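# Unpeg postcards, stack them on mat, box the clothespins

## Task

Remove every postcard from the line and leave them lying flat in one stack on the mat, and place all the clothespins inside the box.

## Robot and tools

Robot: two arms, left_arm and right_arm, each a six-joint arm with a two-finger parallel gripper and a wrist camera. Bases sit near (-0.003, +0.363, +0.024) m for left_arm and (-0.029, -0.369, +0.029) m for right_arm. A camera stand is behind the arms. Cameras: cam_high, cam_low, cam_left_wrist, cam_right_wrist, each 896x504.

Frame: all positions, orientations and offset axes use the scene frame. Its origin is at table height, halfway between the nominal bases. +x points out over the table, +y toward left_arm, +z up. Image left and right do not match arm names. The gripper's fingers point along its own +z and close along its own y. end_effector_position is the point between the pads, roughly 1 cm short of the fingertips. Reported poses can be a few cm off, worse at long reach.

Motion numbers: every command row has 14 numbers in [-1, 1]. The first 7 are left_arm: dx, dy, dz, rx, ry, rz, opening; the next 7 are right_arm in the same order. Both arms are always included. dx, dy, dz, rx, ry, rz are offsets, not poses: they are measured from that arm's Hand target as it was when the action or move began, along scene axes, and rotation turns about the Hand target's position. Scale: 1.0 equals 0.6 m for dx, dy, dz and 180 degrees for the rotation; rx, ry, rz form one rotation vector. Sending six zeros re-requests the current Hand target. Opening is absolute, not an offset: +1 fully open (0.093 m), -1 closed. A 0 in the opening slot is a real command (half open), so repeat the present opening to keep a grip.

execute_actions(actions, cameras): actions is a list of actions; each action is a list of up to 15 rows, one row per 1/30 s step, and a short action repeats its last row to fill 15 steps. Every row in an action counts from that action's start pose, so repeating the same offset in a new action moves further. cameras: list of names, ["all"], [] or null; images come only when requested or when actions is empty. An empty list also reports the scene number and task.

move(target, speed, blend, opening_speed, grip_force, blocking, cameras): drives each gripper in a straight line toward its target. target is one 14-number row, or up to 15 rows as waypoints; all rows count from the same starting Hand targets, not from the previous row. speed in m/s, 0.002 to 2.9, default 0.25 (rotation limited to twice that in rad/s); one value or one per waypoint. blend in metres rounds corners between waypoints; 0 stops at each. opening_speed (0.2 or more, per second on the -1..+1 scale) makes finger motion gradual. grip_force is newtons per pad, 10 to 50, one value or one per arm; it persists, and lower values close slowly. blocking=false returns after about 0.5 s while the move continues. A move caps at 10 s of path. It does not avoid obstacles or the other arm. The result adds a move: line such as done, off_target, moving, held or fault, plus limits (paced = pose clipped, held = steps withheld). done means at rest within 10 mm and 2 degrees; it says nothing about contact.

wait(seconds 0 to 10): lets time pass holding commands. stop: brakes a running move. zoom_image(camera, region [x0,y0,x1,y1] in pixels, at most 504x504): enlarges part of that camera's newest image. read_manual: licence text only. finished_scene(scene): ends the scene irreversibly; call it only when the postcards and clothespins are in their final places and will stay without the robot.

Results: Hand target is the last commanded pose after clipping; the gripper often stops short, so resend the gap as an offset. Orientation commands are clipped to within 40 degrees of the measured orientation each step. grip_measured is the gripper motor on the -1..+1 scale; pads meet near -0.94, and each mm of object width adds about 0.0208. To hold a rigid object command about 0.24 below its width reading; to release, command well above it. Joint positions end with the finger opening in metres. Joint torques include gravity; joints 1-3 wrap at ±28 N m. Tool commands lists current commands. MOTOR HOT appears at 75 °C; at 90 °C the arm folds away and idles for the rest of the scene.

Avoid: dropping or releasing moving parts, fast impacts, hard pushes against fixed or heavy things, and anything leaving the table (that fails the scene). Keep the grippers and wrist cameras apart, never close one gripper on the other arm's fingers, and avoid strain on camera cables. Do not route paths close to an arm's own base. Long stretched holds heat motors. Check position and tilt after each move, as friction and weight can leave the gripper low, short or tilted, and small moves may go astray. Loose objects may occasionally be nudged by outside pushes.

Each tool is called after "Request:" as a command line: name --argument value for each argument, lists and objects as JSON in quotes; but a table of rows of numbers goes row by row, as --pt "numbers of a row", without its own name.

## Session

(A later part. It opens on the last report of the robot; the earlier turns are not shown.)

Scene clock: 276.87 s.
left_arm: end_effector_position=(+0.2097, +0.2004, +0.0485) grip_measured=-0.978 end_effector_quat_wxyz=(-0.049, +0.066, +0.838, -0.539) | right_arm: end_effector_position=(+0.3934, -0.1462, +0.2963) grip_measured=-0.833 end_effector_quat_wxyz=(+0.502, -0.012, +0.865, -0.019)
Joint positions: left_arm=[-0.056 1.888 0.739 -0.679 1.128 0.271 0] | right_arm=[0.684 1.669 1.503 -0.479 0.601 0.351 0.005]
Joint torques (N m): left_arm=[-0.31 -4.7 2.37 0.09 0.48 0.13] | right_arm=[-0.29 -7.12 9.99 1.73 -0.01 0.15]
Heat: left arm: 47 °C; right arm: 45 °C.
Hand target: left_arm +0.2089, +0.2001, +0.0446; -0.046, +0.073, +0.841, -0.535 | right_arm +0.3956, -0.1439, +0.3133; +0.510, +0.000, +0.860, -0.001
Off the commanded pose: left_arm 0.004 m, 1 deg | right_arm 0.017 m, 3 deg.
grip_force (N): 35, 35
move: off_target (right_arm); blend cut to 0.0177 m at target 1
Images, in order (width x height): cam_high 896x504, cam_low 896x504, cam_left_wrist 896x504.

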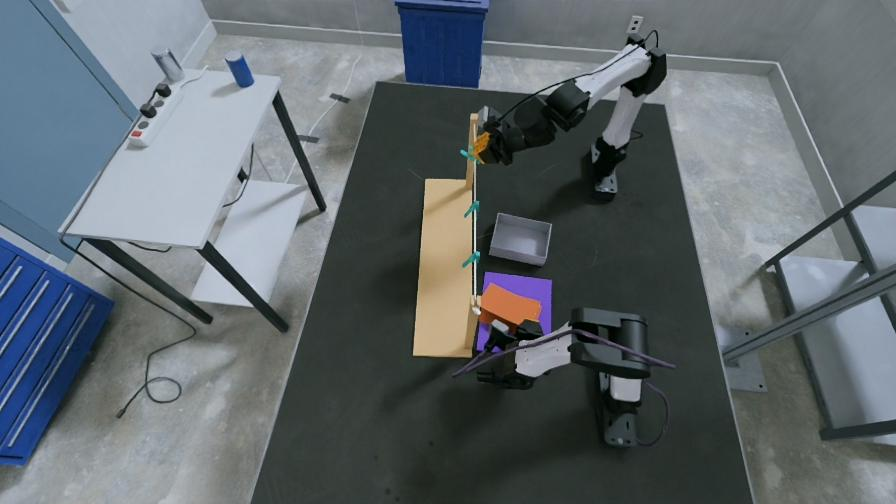

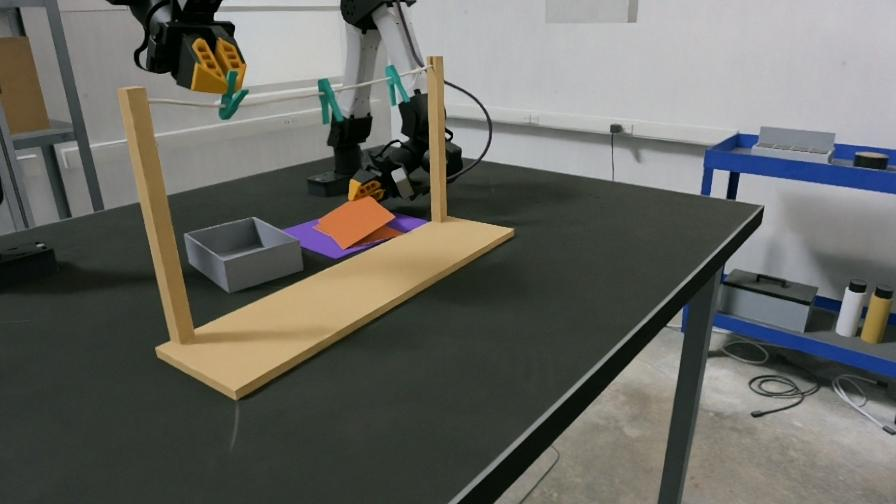

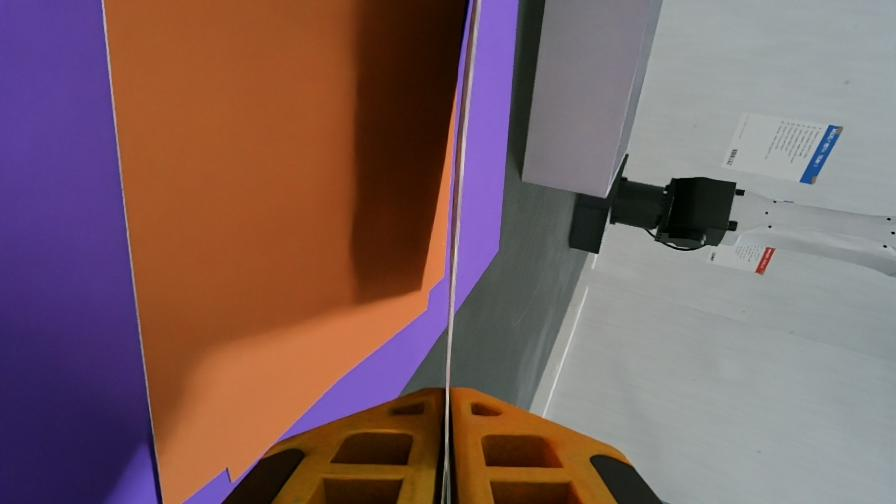

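Request:
move --pt "0 0 -0.008 0 0 0 -1 0 0 0 0 0 0 -1" --pt "0 0 -0.008 0 0 0 -0.73 0 0 0 0 0 0 -1" --pt "0 0 -0.008 0 0 0 -0.54 0 0 0 0 0 0 -1" --speed 0.04 --cameras '["cam_low","cam_left_wrist"]'

Request:
execute_actions --actions '[[[-0.03,0.13,0.015,0,0,0,-0.54,0,0,0,0,0,0,-1]]]' --cameras '["cam_high","cam_low","cam_left_wrist"]'

Request:
zoom_image --camera "cam_high" --region '[456, 190, 606, 370]'

Request:
zoom_image --camera "cam_low" --region '[250, 60, 450, 280]'

Scene clock: 280.83 s.
left_arm: end_effector_position=(+0.2115, +0.2003, +0.0446) grip_measured=-0.543 end_effector_quat_wxyz=(-0.046, +0.068, +0.838, -0.539) | right_arm: end_effector_position=(+0.3934, -0.1462, +0.2963) grip_measured=-0.833 end_effector_quat_wxyz=(+0.502, -0.012, +0.865, -0.019)
Joint positions: left_arm=[-0.056 1.903 0.739 -0.656 1.128 0.271 0.019] | right_arm=[0.684 1.669 1.503 -0.479 0.601 0.351 0.005]
Joint torques (N m): left_arm=[-0.21 -4.64 1.95 0.11 0.48 0.13] | right_arm=[-0.32 -7.12 9.96 1.73 0 0.16]
Heat: left arm: 46 °C; right arm: 44 °C.
Hand target: left_arm +0.2089, +0.2001, +0.0398; -0.046, +0.073, +0.841, -0.535 | right_arm +0.3956, -0.1439, +0.3133; +0.510, +0.000, +0.860, -0.001
Off the commanded pose: left_arm 0.006 m, 1 deg | right_arm 0.017 m, 3 deg.
grip_force (N): 35, 35
move: off_target (right_arm)
Images, in order (width x height): cam_low 896x504, cam_left_wrist 896x504.

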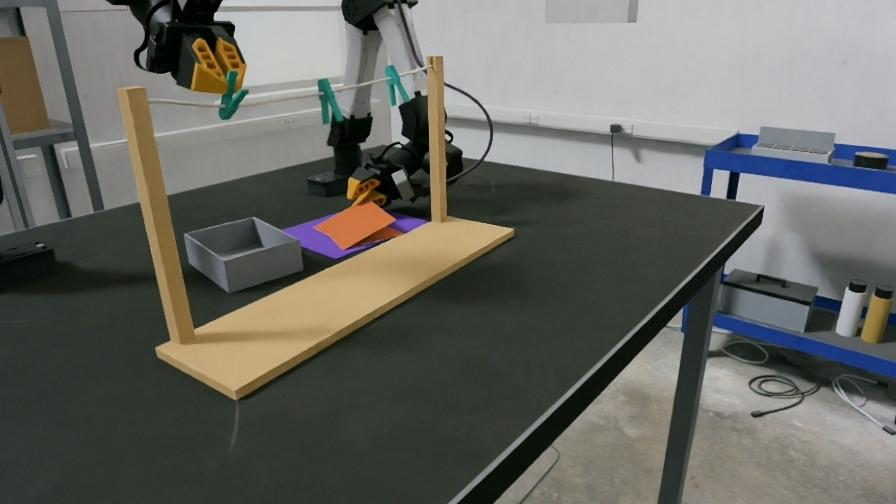

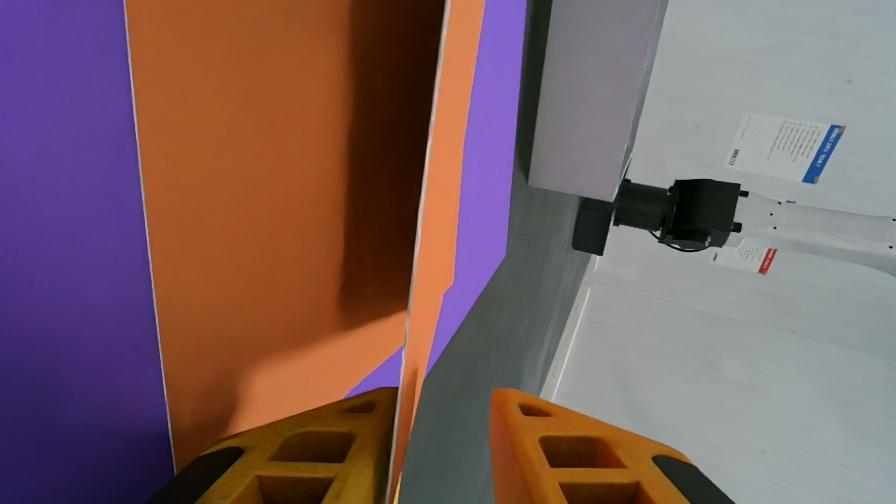

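Scene clock: 282.30 s.
left_arm: end_effector_position=(+0.1898, +0.2774, +0.0465) grip_measured=-0.543 end_effector_quat_wxyz=(-0.039, +0.057, +0.843, -0.533) | right_arm: end_effector_position=(+0.3934, -0.1462, +0.2963) grip_measured=-0.833 end_effector_quat_wxyz=(+0.502, -0.012, +0.865, -0.019)
Joint positions: left_arm=[0.288 1.986 0.792 -1.104 0.961 0.82 0.019] | right_arm=[0.684 1.669 1.503 -0.479 0.601 0.351 0.005]
Joint torques (N m): left_arm=[-0.46 -4.55 4.03 -1.25 0.27 0.4] | right_arm=[-0.32 -7.16 9.96 1.71 0.01 0.14]
Heat: left arm: 45 °C; right arm: 44 °C.
Hand target: left_arm +0.1909, +0.2781, +0.0488; -0.046, +0.073, +0.841, -0.535 | right_arm +0.3956, -0.1439, +0.3133; +0.510, +0.000, +0.860, -0.001
Off the commanded pose: left_arm 0.003 m, 2 deg | right_arm 0.017 m, 3 deg.
grip_force (N): 35, 35
Images, in order (width x height): cam_high 896x504, cam_low 896x504, cam_left_wrist 896x504.

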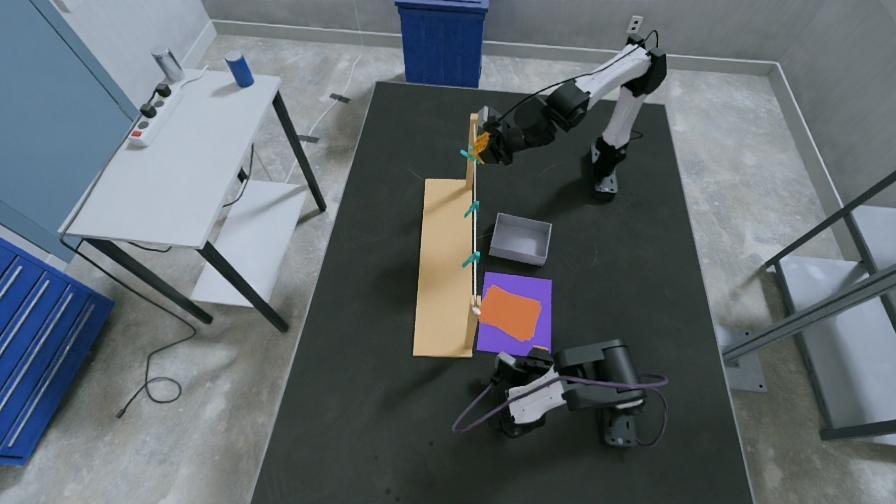

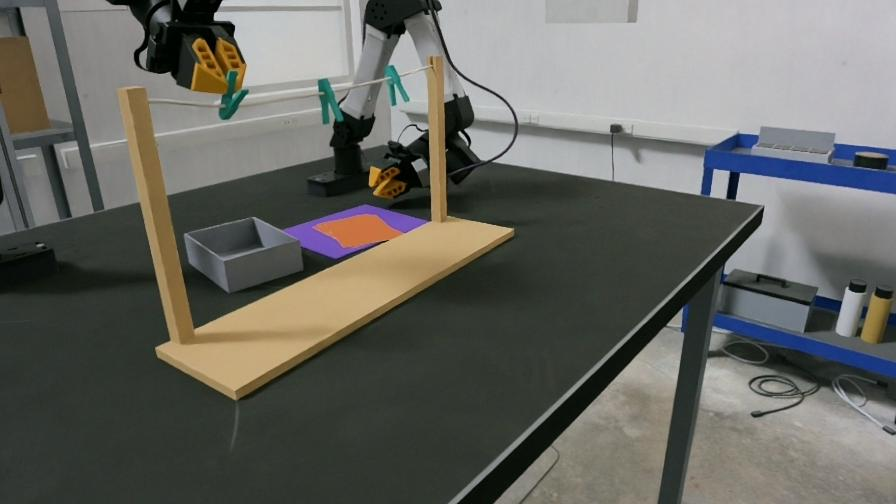

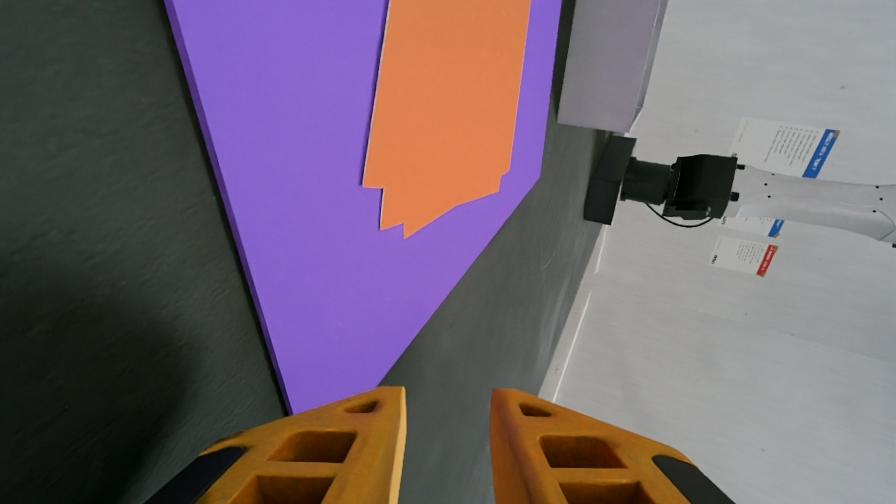

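Scaled by 2.800 from the camera's 896x504 image, which has a finer 1280x720 frame.

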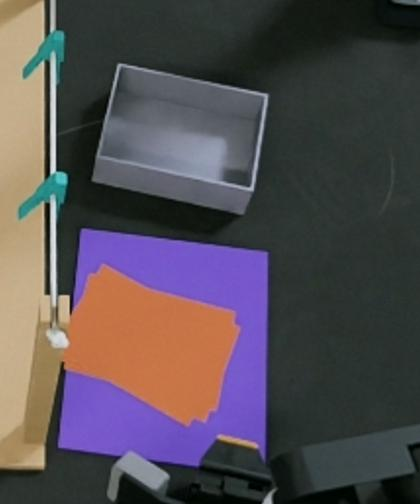

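Scaled by 2.291 from the camera's 896x504 image, which has a finer 1280x720 frame.

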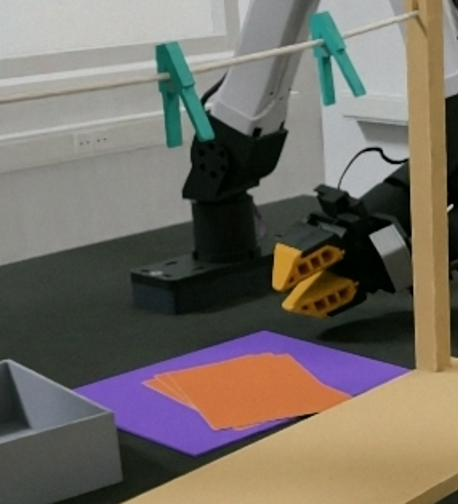

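Request:
move --pt "-0.03 0.0 0.15 0 0 0 -0.54 0 0 0 0 0 0 -0.1" --pt "-0.03 0.0 0.2 0 0 0 0.31 -0.2 0.05 0.12 0 0 0 0.1" --speed 0.15 --cameras '["cam_right_wrist","cam_high"]'

Request:
zoom_image --camera "cam_right_wrist" --region '[0, 100, 504, 404]'

Scene clock: 289.07 s.
left_arm: end_effector_position=(+0.1695, +0.2737, +0.1567) grip_measured=+0.307 end_effector_quat_wxyz=(-0.022, +0.055, +0.858, -0.511) | right_arm: end_effector_position=(+0.2757, -0.1050, +0.3664) grip_measured=+0.098 end_effector_quat_wxyz=(+0.496, -0.023, +0.868, -0.003)
Joint positions: left_arm=[0.291 1.535 0.866 -1.529 0.941 0.751 0.06] | right_arm=[1.02 1.586 1.753 -0.997 0.811 0.639 0.05]
Joint torques (N m): left_arm=[0.31 -5.35 6.6 -1.09 0.41 0.03] | right_arm=[0.42 -6.37 9.16 1.32 0.62 0.15]
Heat: left arm: 44 °C; right arm: 45 °C.
Hand target: left_arm +0.1729, +0.2781, +0.1688; -0.046, +0.073, +0.841, -0.535 | right_arm +0.2756, -0.1139, +0.3853; +0.510, +0.000, +0.860, -0.001
Off the commanded pose: left_arm 0.013 m, 5 deg | right_arm 0.021 m, 3 deg.
joint sent to its limit (left arm) — joint 4 (wrist pitch), lower limit. The joint targets are off in position and orientation.
grip_force (N): 35, 35
move: off_target (left_arm, right_arm); target 2's new opening was sent with left_arm's hand 0.013 m and 5 deg from that target
Images, in order (width x height): cam_high 896x504, cam_right_wrist 896x504.

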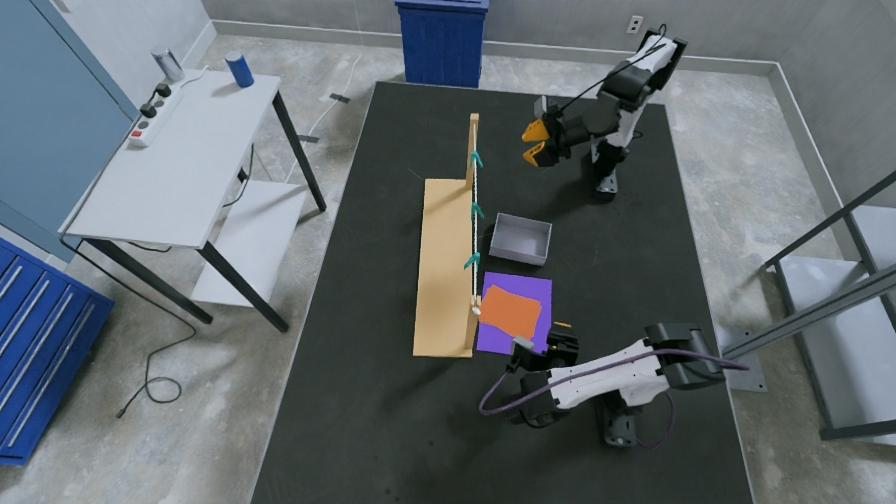

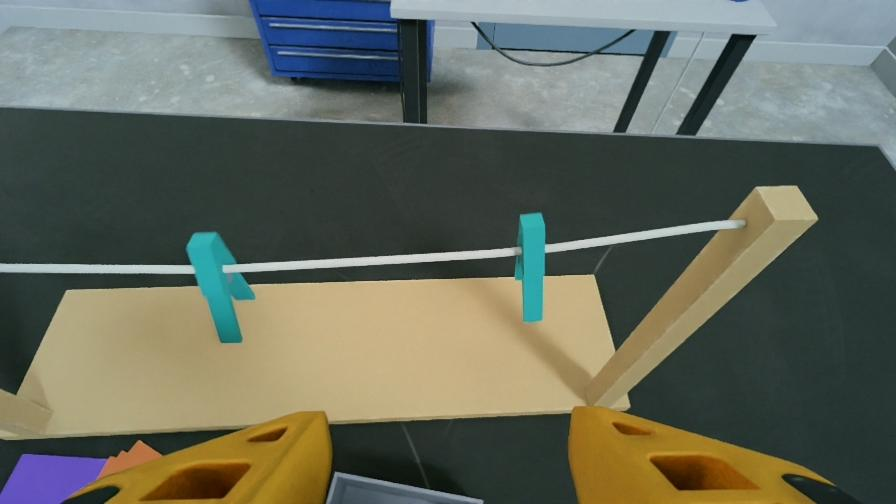

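Scaled by 1.000.

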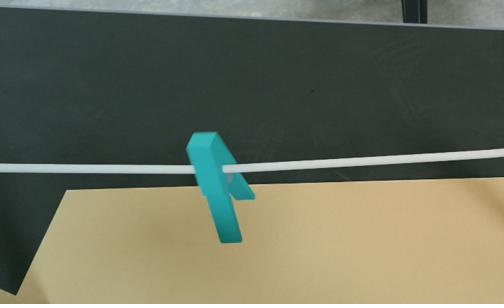

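Request:
move --target '[0,0,0,0,0,0,0.31,-0.093,0.157,-0.225,0.541,0.1145,0.208,0.1]' --speed 0.2 --cameras '["cam_right_wrist","cam_high"]'

Scene clock: 295.47 s.
left_arm: end_effector_position=(+0.1695, +0.2737, +0.1567) grip_measured=+0.307 end_effector_quat_wxyz=(-0.022, +0.055, +0.858, -0.511) | right_arm: end_effector_position=(+0.2266, -0.0203, +0.2301) grip_measured=+0.098 end_effector_quat_wxyz=(+0.169, +0.150, +0.624, +0.748)
Joint positions: left_arm=[0.291 1.535 0.866 -1.529 0.941 0.751 0.06] | right_arm=[0.83 1.75 0.483 1.452 -0.276 1.635 0.05]
Joint torques (N m): left_arm=[0.23 -5.38 6.61 -1.09 0.41 0.02] | right_arm=[0.69 -5.63 4.11 2.87 -0.1 0.1]
Heat: left arm: 43 °C; right arm: 44 °C.
Hand target: left_arm +0.1729, +0.2781, +0.1688; -0.046, +0.073, +0.841, -0.535 | right_arm +0.2198, -0.0197, +0.2503; +0.173, +0.132, +0.595, +0.774
Off the commanded pose: left_arm 0.013 m, 5 deg | right_arm 0.021 m, 5 deg.
joint sent to its limit (left arm) — joint 4 (wrist pitch), lower limit. The joint targets are off in position and orientation.
grip_force (N): 35, 35
move: off_target (left_arm, right_arm)
Images, in order (width x height): cam_high 896x504, cam_right_wrist 896x504.

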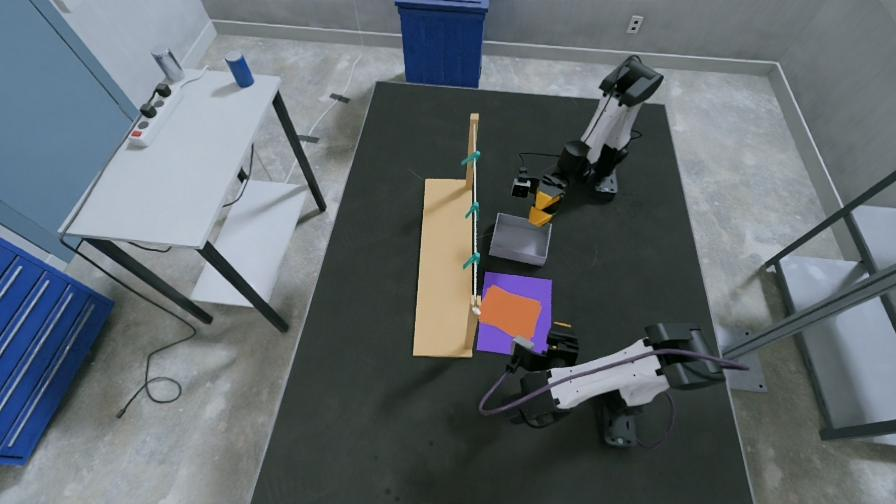

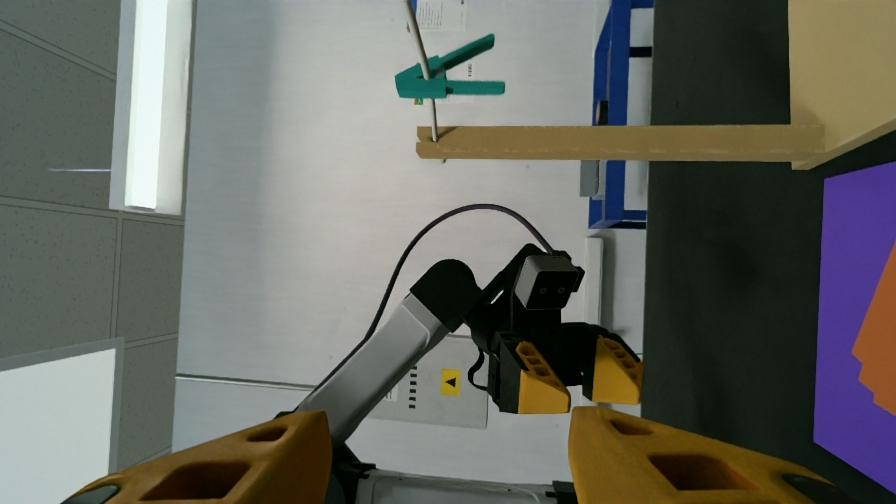

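Request:
move --pt "0 0 0 0 0 0 0.31 0 -0.05 0 -0.31 -0.396 -0.112 0.31" --pt "0 0 0 0 0 0 0.31 0.18 -0.04 0.0 -0.31 -0.396 -0.112 0.31" --speed 0.15 --blend '[0.01,0]' --grip_force '[35,50]' --cameras '["cam_right_wrist","cam_high","cam_low"]'

Scene clock: 306.77 s.
left_arm: end_effector_position=(+0.1695, +0.2737, +0.1567) grip_measured=+0.307 end_effector_quat_wxyz=(-0.022, +0.055, +0.858, -0.511) | right_arm: end_effector_position=(+0.3242, -0.0497, +0.2337) grip_measured=+0.308 end_effector_quat_wxyz=(+0.618, -0.312, +0.647, +0.321)
Joint positions: left_arm=[0.291 1.535 0.866 -1.529 0.941 0.751 0.06] | right_arm=[0.629 1.672 0.724 0.915 -0.298 0.02 0.06]
Joint torques (N m): left_arm=[0.2 -5.39 6.65 -1.09 0.42 0.02] | right_arm=[-0.06 -6.45 8.84 2.03 -0.19 -0.12]
Heat: left arm: 42 °C; right arm: 43 °C.
Hand target: left_arm +0.1729, +0.2781, +0.1688; -0.046, +0.073, +0.841, -0.535 | right_arm +0.3278, -0.0437, +0.2503; +0.629, -0.321, +0.631, +0.321
Off the commanded pose: left_arm 0.013 m, 5 deg | right_arm 0.018 m, 2 deg.
joint sent to its limit (left arm) — joint 4 (wrist pitch), lower limit. The joint targets are off in position and orientation.
grip_force (N): 35, 50
move: off_target (left_arm, right_arm)
Images, in order (width x height): cam_high 896x504, cam_low 896x504, cam_right_wrist 896x504.

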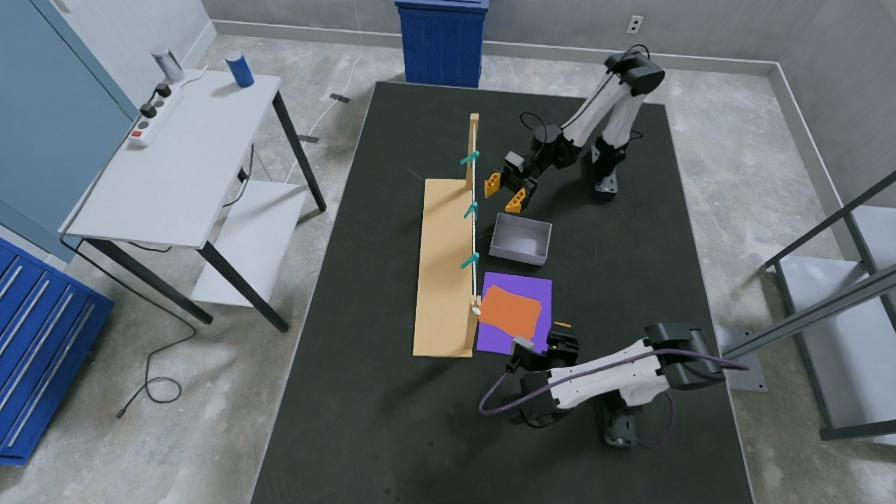

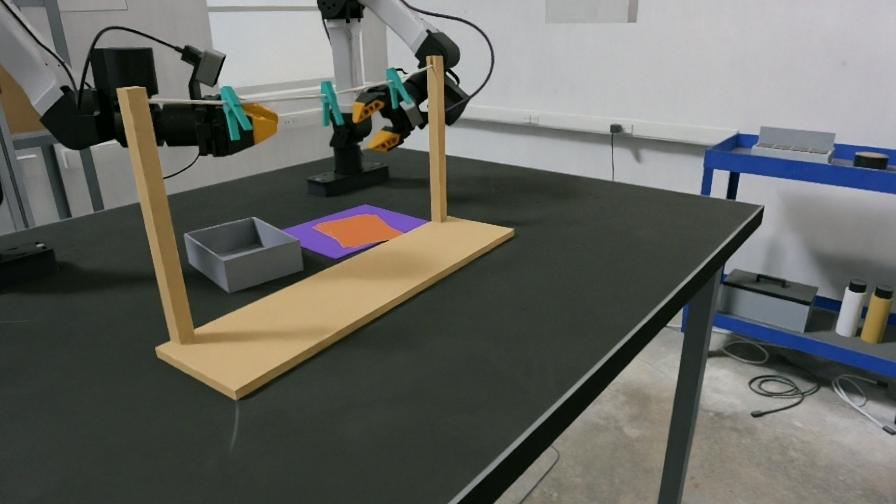

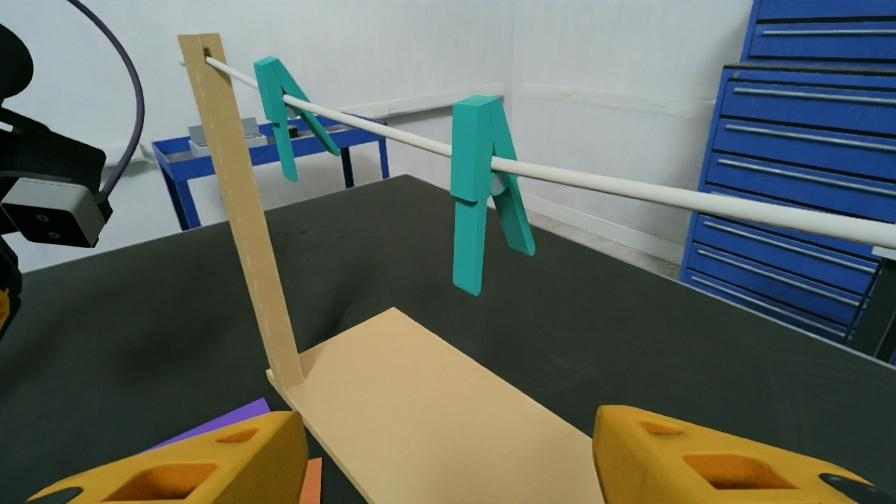

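Request:
move --target '[0,0,0,0,0,0,0.31,0.055,0.025,-0.003,0,0,0,0.31]' --speed 0.08 --cameras '["cam_right_wrist","cam_low"]'

Scene clock: 308.90 s.
left_arm: end_effector_position=(+0.1695, +0.2737, +0.1567) grip_measured=+0.307 end_effector_quat_wxyz=(-0.022, +0.055, +0.858, -0.511) | right_arm: end_effector_position=(+0.3554, -0.0323, +0.2361) grip_measured=+0.308 end_effector_quat_wxyz=(+0.623, -0.313, +0.639, +0.324)
Joint positions: left_arm=[0.291 1.535 0.866 -1.529 0.941 0.751 0.06] | right_arm=[0.614 1.798 0.868 0.915 -0.319 0.02 0.06]
Joint torques (N m): left_arm=[0.25 -5.41 6.61 -1.11 0.41 0.02] | right_arm=[-0.25 -7.5 8.95 1.86 -0.21 -0.11]
Heat: left arm: 42 °C; right arm: 43 °C.
Hand target: left_arm +0.1729, +0.2781, +0.1688; -0.046, +0.073, +0.841, -0.535 | right_arm +0.3608, -0.0287, +0.2485; +0.629, -0.321, +0.631, +0.321
Off the commanded pose: left_arm 0.013 m, 5 deg | right_arm 0.014 m, 2 deg.
joint sent to its limit (left arm) — joint 4 (wrist pitch), lower limit. The joint targets are off in position and orientation.
grip_force (N): 35, 50
move: off_target (left_arm, right_arm)
Images, in order (width x height): cam_low 896x504, cam_right_wrist 896x504.

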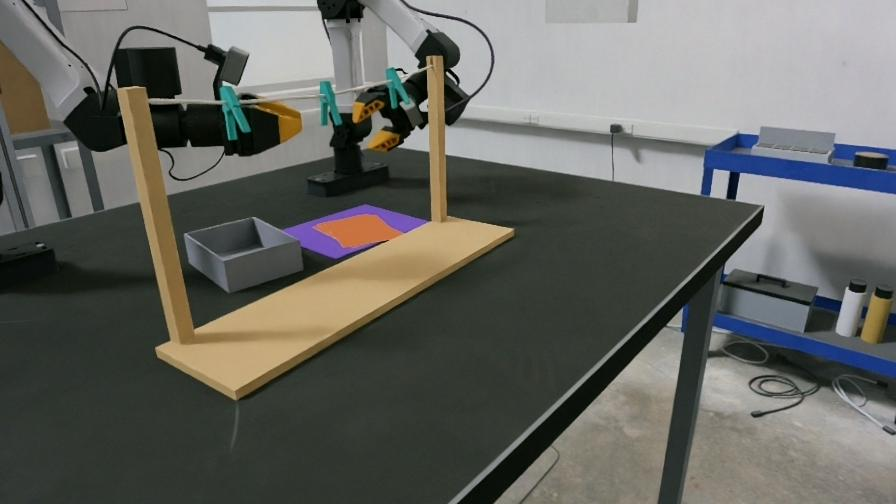

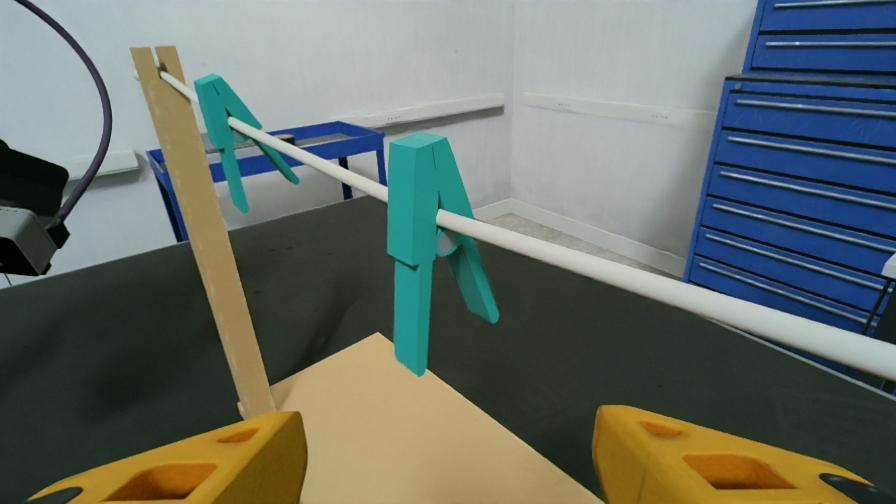

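Request:
move --target '[0,0,0,0,0,0,0.31,0.0,0.005,-0.012,0.0575,-0.06,-0.05,0.31]' --speed 0.08 --cameras '["cam_right_wrist","cam_low"]'

Scene clock: 312.33 s.
left_arm: end_effector_position=(+0.1695, +0.2737, +0.1567) grip_measured=+0.307 end_effector_quat_wxyz=(-0.022, +0.055, +0.858, -0.511) | right_arm: end_effector_position=(+0.3638, -0.0237, +0.2225) grip_measured=+0.308 end_effector_quat_wxyz=(+0.707, -0.251, +0.590, +0.299)
Joint positions: left_arm=[0.291 1.535 0.866 -1.529 0.941 0.751 0.06] | right_arm=[0.681 2.016 0.848 1.348 -0.118 0.02 0.06]
Joint torques (N m): left_arm=[0.24 -5.38 6.57 -1.11 0.42 0.02] | right_arm=[0.66 -8.16 4.19 2.83 0.2 -0.12]
Heat: left arm: 42 °C; right arm: 43 °C.
Hand target: left_arm +0.1729, +0.2781, +0.1688; -0.046, +0.073, +0.841, -0.535 | right_arm +0.3608, -0.0257, +0.2413; +0.735, -0.242, +0.561, +0.294
Off the commanded pose: left_arm 0.013 m, 5 deg | right_arm 0.019 m, 5 deg.
joint sent to its limit (left arm) — joint 4 (wrist pitch), lower limit. The joint targets are off in position and orientation.
grip_force (N): 35, 50
move: off_target (left_arm, right_arm)
Images, in order (width x height): cam_low 896x504, cam_right_wrist 896x504.

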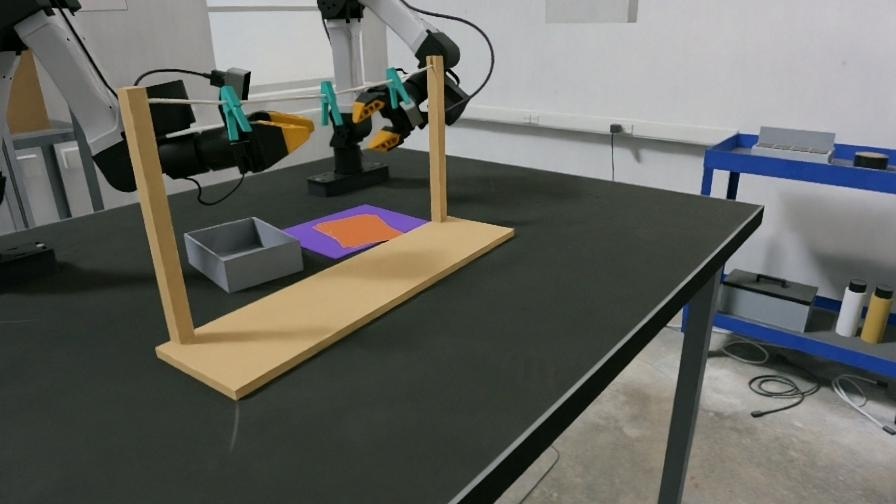

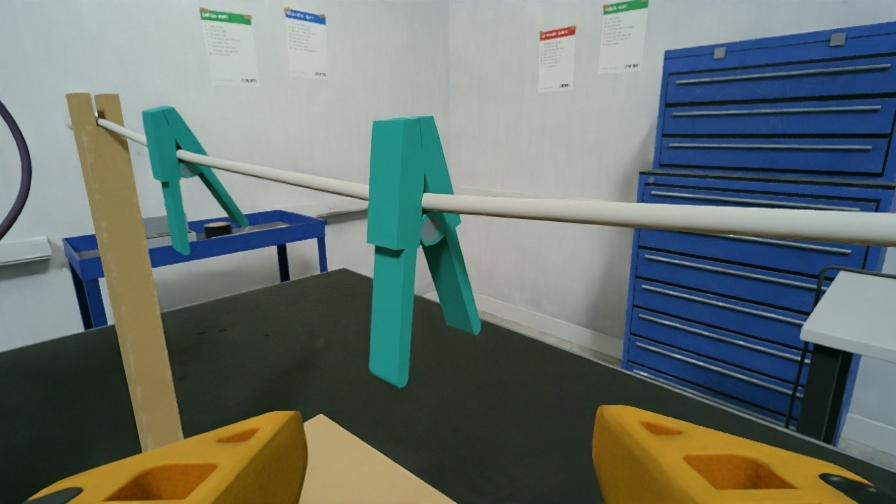

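Request:
move --target '[0,0,0,0,0,0,0.31,0.03,0.045,0.022,0.0,0,0,0.31]' --speed 0.06 --cameras '["cam_right_wrist","cam_low"]'

Scene clock: 313.93 s.
left_arm: end_effector_position=(+0.1695, +0.2737, +0.1567) grip_measured=+0.307 end_effector_quat_wxyz=(-0.022, +0.055, +0.858, -0.511) | right_arm: end_effector_position=(+0.3738, -0.0041, +0.2453) grip_measured=+0.308 end_effector_quat_wxyz=(+0.728, -0.244, +0.563, +0.306)
Joint positions: left_arm=[0.291 1.535 0.866 -1.529 0.941 0.751 0.06] | right_arm=[0.704 2.059 0.962 1.348 -0.097 0.013 0.06]
Joint torques (N m): left_arm=[0.24 -5.38 6.64 -1.1 0.41 0.02] | right_arm=[0.64 -8.8 7.82 1.74 0.22 -0.14]
Heat: left arm: 42 °C; right arm: 43 °C.
Hand target: left_arm +0.1729, +0.2781, +0.1688; -0.046, +0.073, +0.841, -0.535 | right_arm +0.3788, +0.0013, +0.2545; +0.735, -0.242, +0.561, +0.294
Off the commanded pose: left_arm 0.013 m, 5 deg | right_arm 0.012 m, 2 deg.
joint sent to its limit (left arm) — joint 4 (wrist pitch), lower limit. The joint targets are off in position and orientation.
grip_force (N): 35, 50
move: off_target (left_arm, right_arm)
Images, in order (width x height): cam_low 896x504, cam_right_wrist 896x504.

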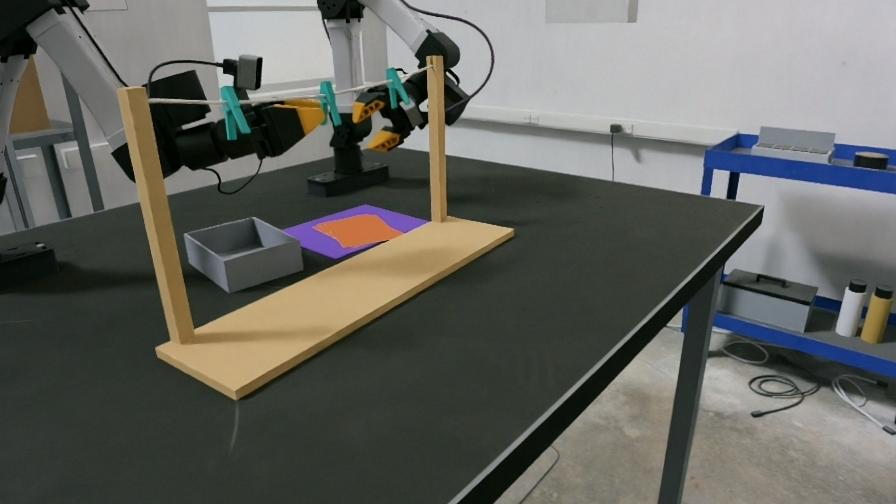

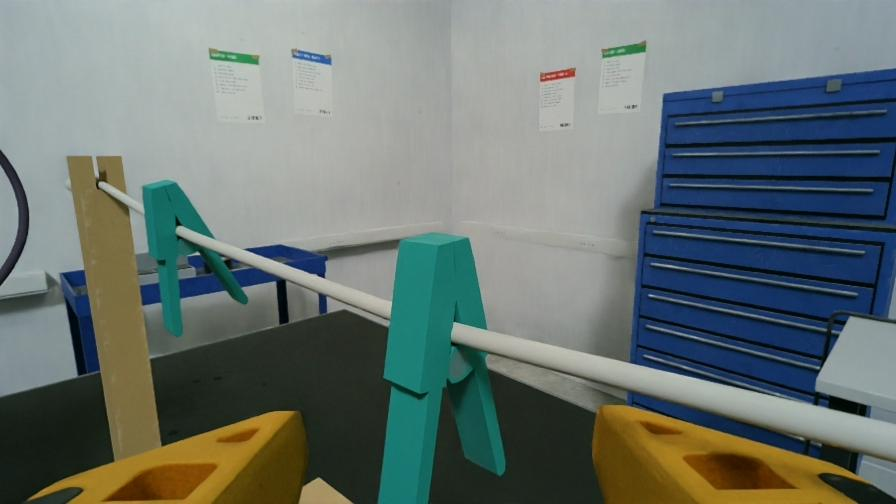

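Request:
move --target '[0,0,0,0,0,0,0.31,0.012,0.01,-0.018,0.0,0,0,0.31]' --speed 0.05 --cameras '["cam_right_wrist","cam_low"]'

Scene clock: 315.07 s.
left_arm: end_effector_position=(+0.1695, +0.2737, +0.1567) grip_measured=+0.307 end_effector_quat_wxyz=(-0.022, +0.055, +0.858, -0.511) | right_arm: end_effector_position=(+0.3817, +0.0023, +0.2294) grip_measured=+0.308 end_effector_quat_wxyz=(+0.722, -0.246, +0.571, +0.303)
Joint positions: left_arm=[0.291 1.535 0.866 -1.529 0.941 0.751 0.06] | right_arm=[0.704 2.115 0.997 1.348 -0.095 0.013 0.06]
Joint torques (N m): left_arm=[0.25 -5.39 6.63 -1.09 0.41 0.03] | right_arm=[0.61 -9.28 7.87 1.93 0.22 -0.12]
Heat: left arm: 42 °C; right arm: 43 °C.
Hand target: left_arm +0.1729, +0.2781, +0.1688; -0.046, +0.073, +0.841, -0.535 | right_arm +0.3860, +0.0073, +0.2437; +0.735, -0.242, +0.561, +0.294
Off the commanded pose: left_arm 0.013 m, 5 deg | right_arm 0.016 m, 2 deg.
joint sent to its limit (left arm) — joint 4 (wrist pitch), lower limit. The joint targets are off in position and orientation.
grip_force (N): 35, 50
move: off_target (left_arm, right_arm)
Images, in order (width x height): cam_low 896x504, cam_right_wrist 896x504.

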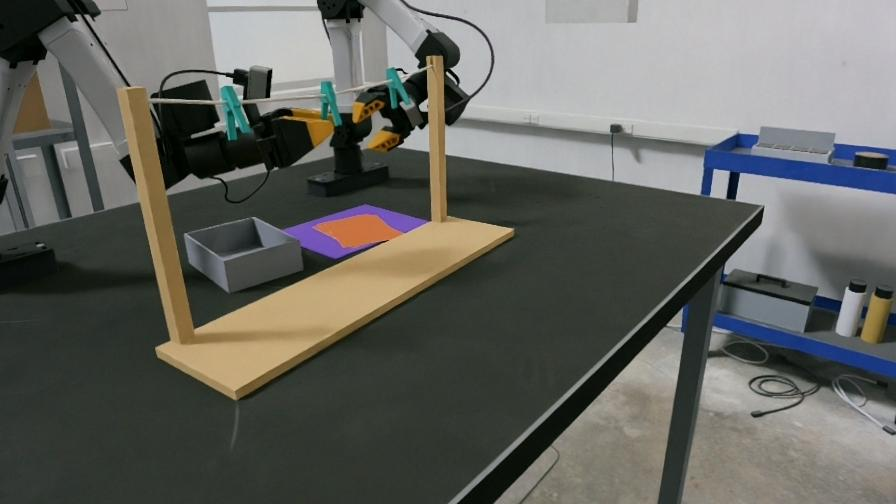

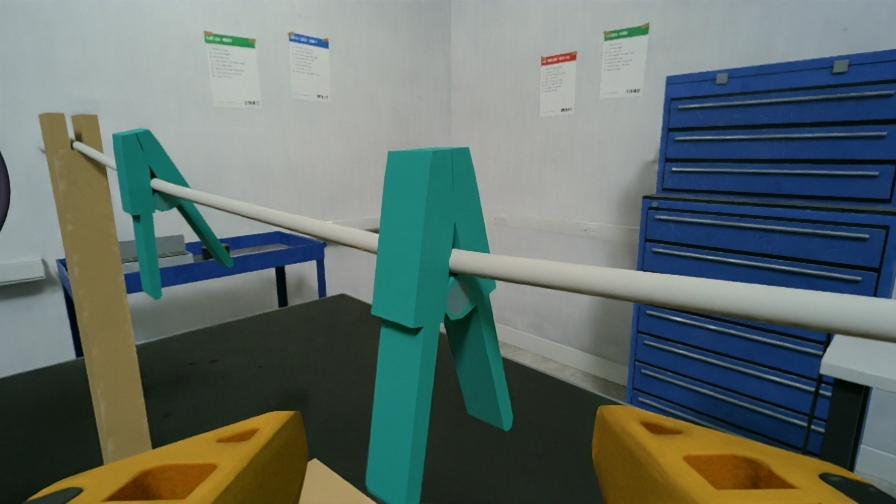

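Request:
move --target '[0,0,0,0,0,0,0.31,0.006,0.006,0.02,0.0,0,0,0.31]' --speed 0.05 --cameras '["cam_right_wrist"]'

Scene clock: 316.47 s.
left_arm: end_effector_position=(+0.1695, +0.2737, +0.1567) grip_measured=+0.307 end_effector_quat_wxyz=(-0.022, +0.055, +0.858, -0.511) | right_arm: end_effector_position=(+0.3864, +0.0063, +0.2347) grip_measured=+0.308 end_effector_quat_wxyz=(+0.722, -0.246, +0.571, +0.303)
Joint positions: left_arm=[0.291 1.535 0.866 -1.529 0.941 0.751 0.06] | right_arm=[0.704 2.115 1.029 1.316 -0.095 0.013 0.06]
Joint torques (N m): left_arm=[0.24 -5.35 6.58 -1.11 0.42 0.02] | right_arm=[0.66 -11.08 7.95 1.74 0.23 -0.12]
Heat: left arm: 42 °C; right arm: 43 °C.
Hand target: left_arm +0.1729, +0.2781, +0.1688; -0.046, +0.073, +0.841, -0.535 | right_arm +0.3896, +0.0109, +0.2557; +0.735, -0.242, +0.561, +0.294
Off the commanded pose: left_arm 0.013 m, 5 deg | right_arm 0.022 m, 2 deg.
joint sent to its limit (left arm) — joint 4 (wrist pitch), lower limit. The joint targets are off in position and orientation.
grip_force (N): 35, 50
move: off_target (left_arm, right_arm)
Images, in order (width x height): cam_right_wrist 896x504.

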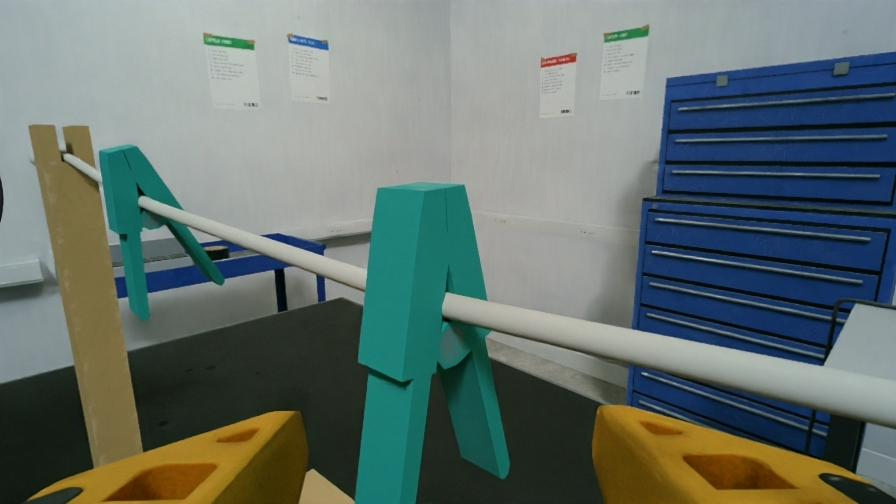

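Request:
move --target '[0,0,0,0,0,0,0.31,0,0,0,0.0,0,0,-0.35]' --speed 0.05 --opening_speed 0.6 --cameras '["cam_right_wrist","cam_low"]'

Scene clock: 318.17 s.
left_arm: end_effector_position=(+0.1695, +0.2737, +0.1567) grip_measured=+0.307 end_effector_quat_wxyz=(-0.022, +0.055, +0.858, -0.511) | right_arm: end_effector_position=(+0.3864, +0.0063, +0.2347) grip_measured=-0.348 end_effector_quat_wxyz=(+0.722, -0.246, +0.571, +0.303)
Joint positions: left_arm=[0.291 1.535 0.866 -1.529 0.941 0.751 0.06] | right_arm=[0.704 2.115 1.029 1.316 -0.095 0.012 0.029]
Joint torques (N m): left_arm=[0.27 -5.38 6.64 -1.09 0.43 0.03] | right_arm=[0.73 -11.1 7.99 1.75 0.21 -0.12]
Heat: left arm: 42 °C; right arm: 43 °C.
Hand target: left_arm +0.1729, +0.2781, +0.1688; -0.046, +0.073, +0.841, -0.535 | right_arm +0.3896, +0.0109, +0.2557; +0.735, -0.242, +0.561, +0.294
Off the commanded pose: left_arm 0.013 m, 5 deg | right_arm 0.022 m, 2 deg.
joint sent to its limit (left arm) — joint 4 (wrist pitch), lower limit. The joint targets are off in position and orientation.
grip_force (N): 35, 50
move: off_target (left_arm, right_arm)
Images, in order (width x height): cam_low 896x504, cam_right_wrist 896x504.

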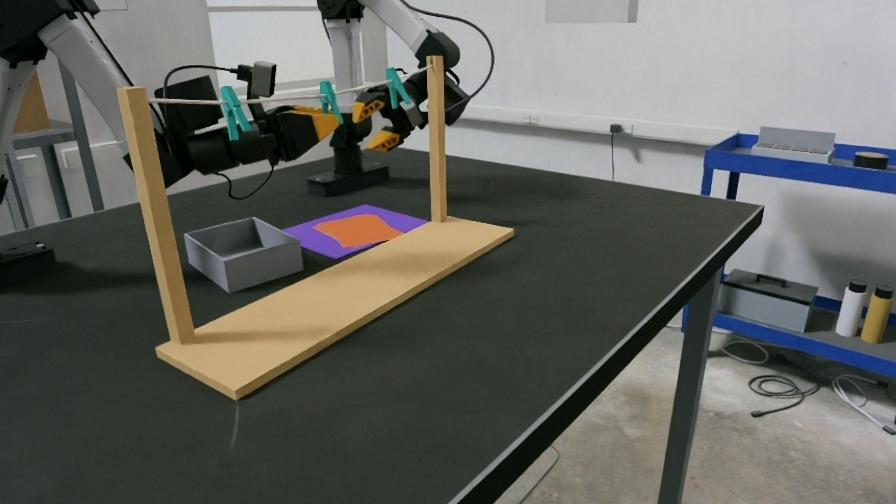

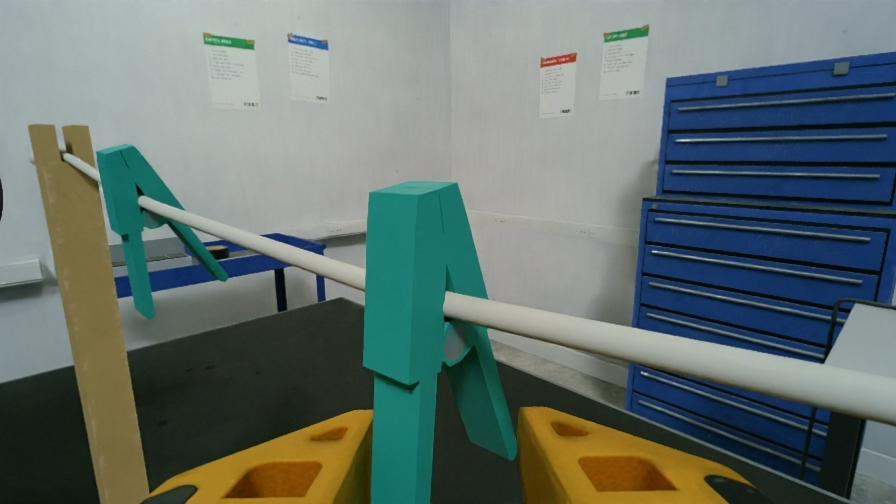

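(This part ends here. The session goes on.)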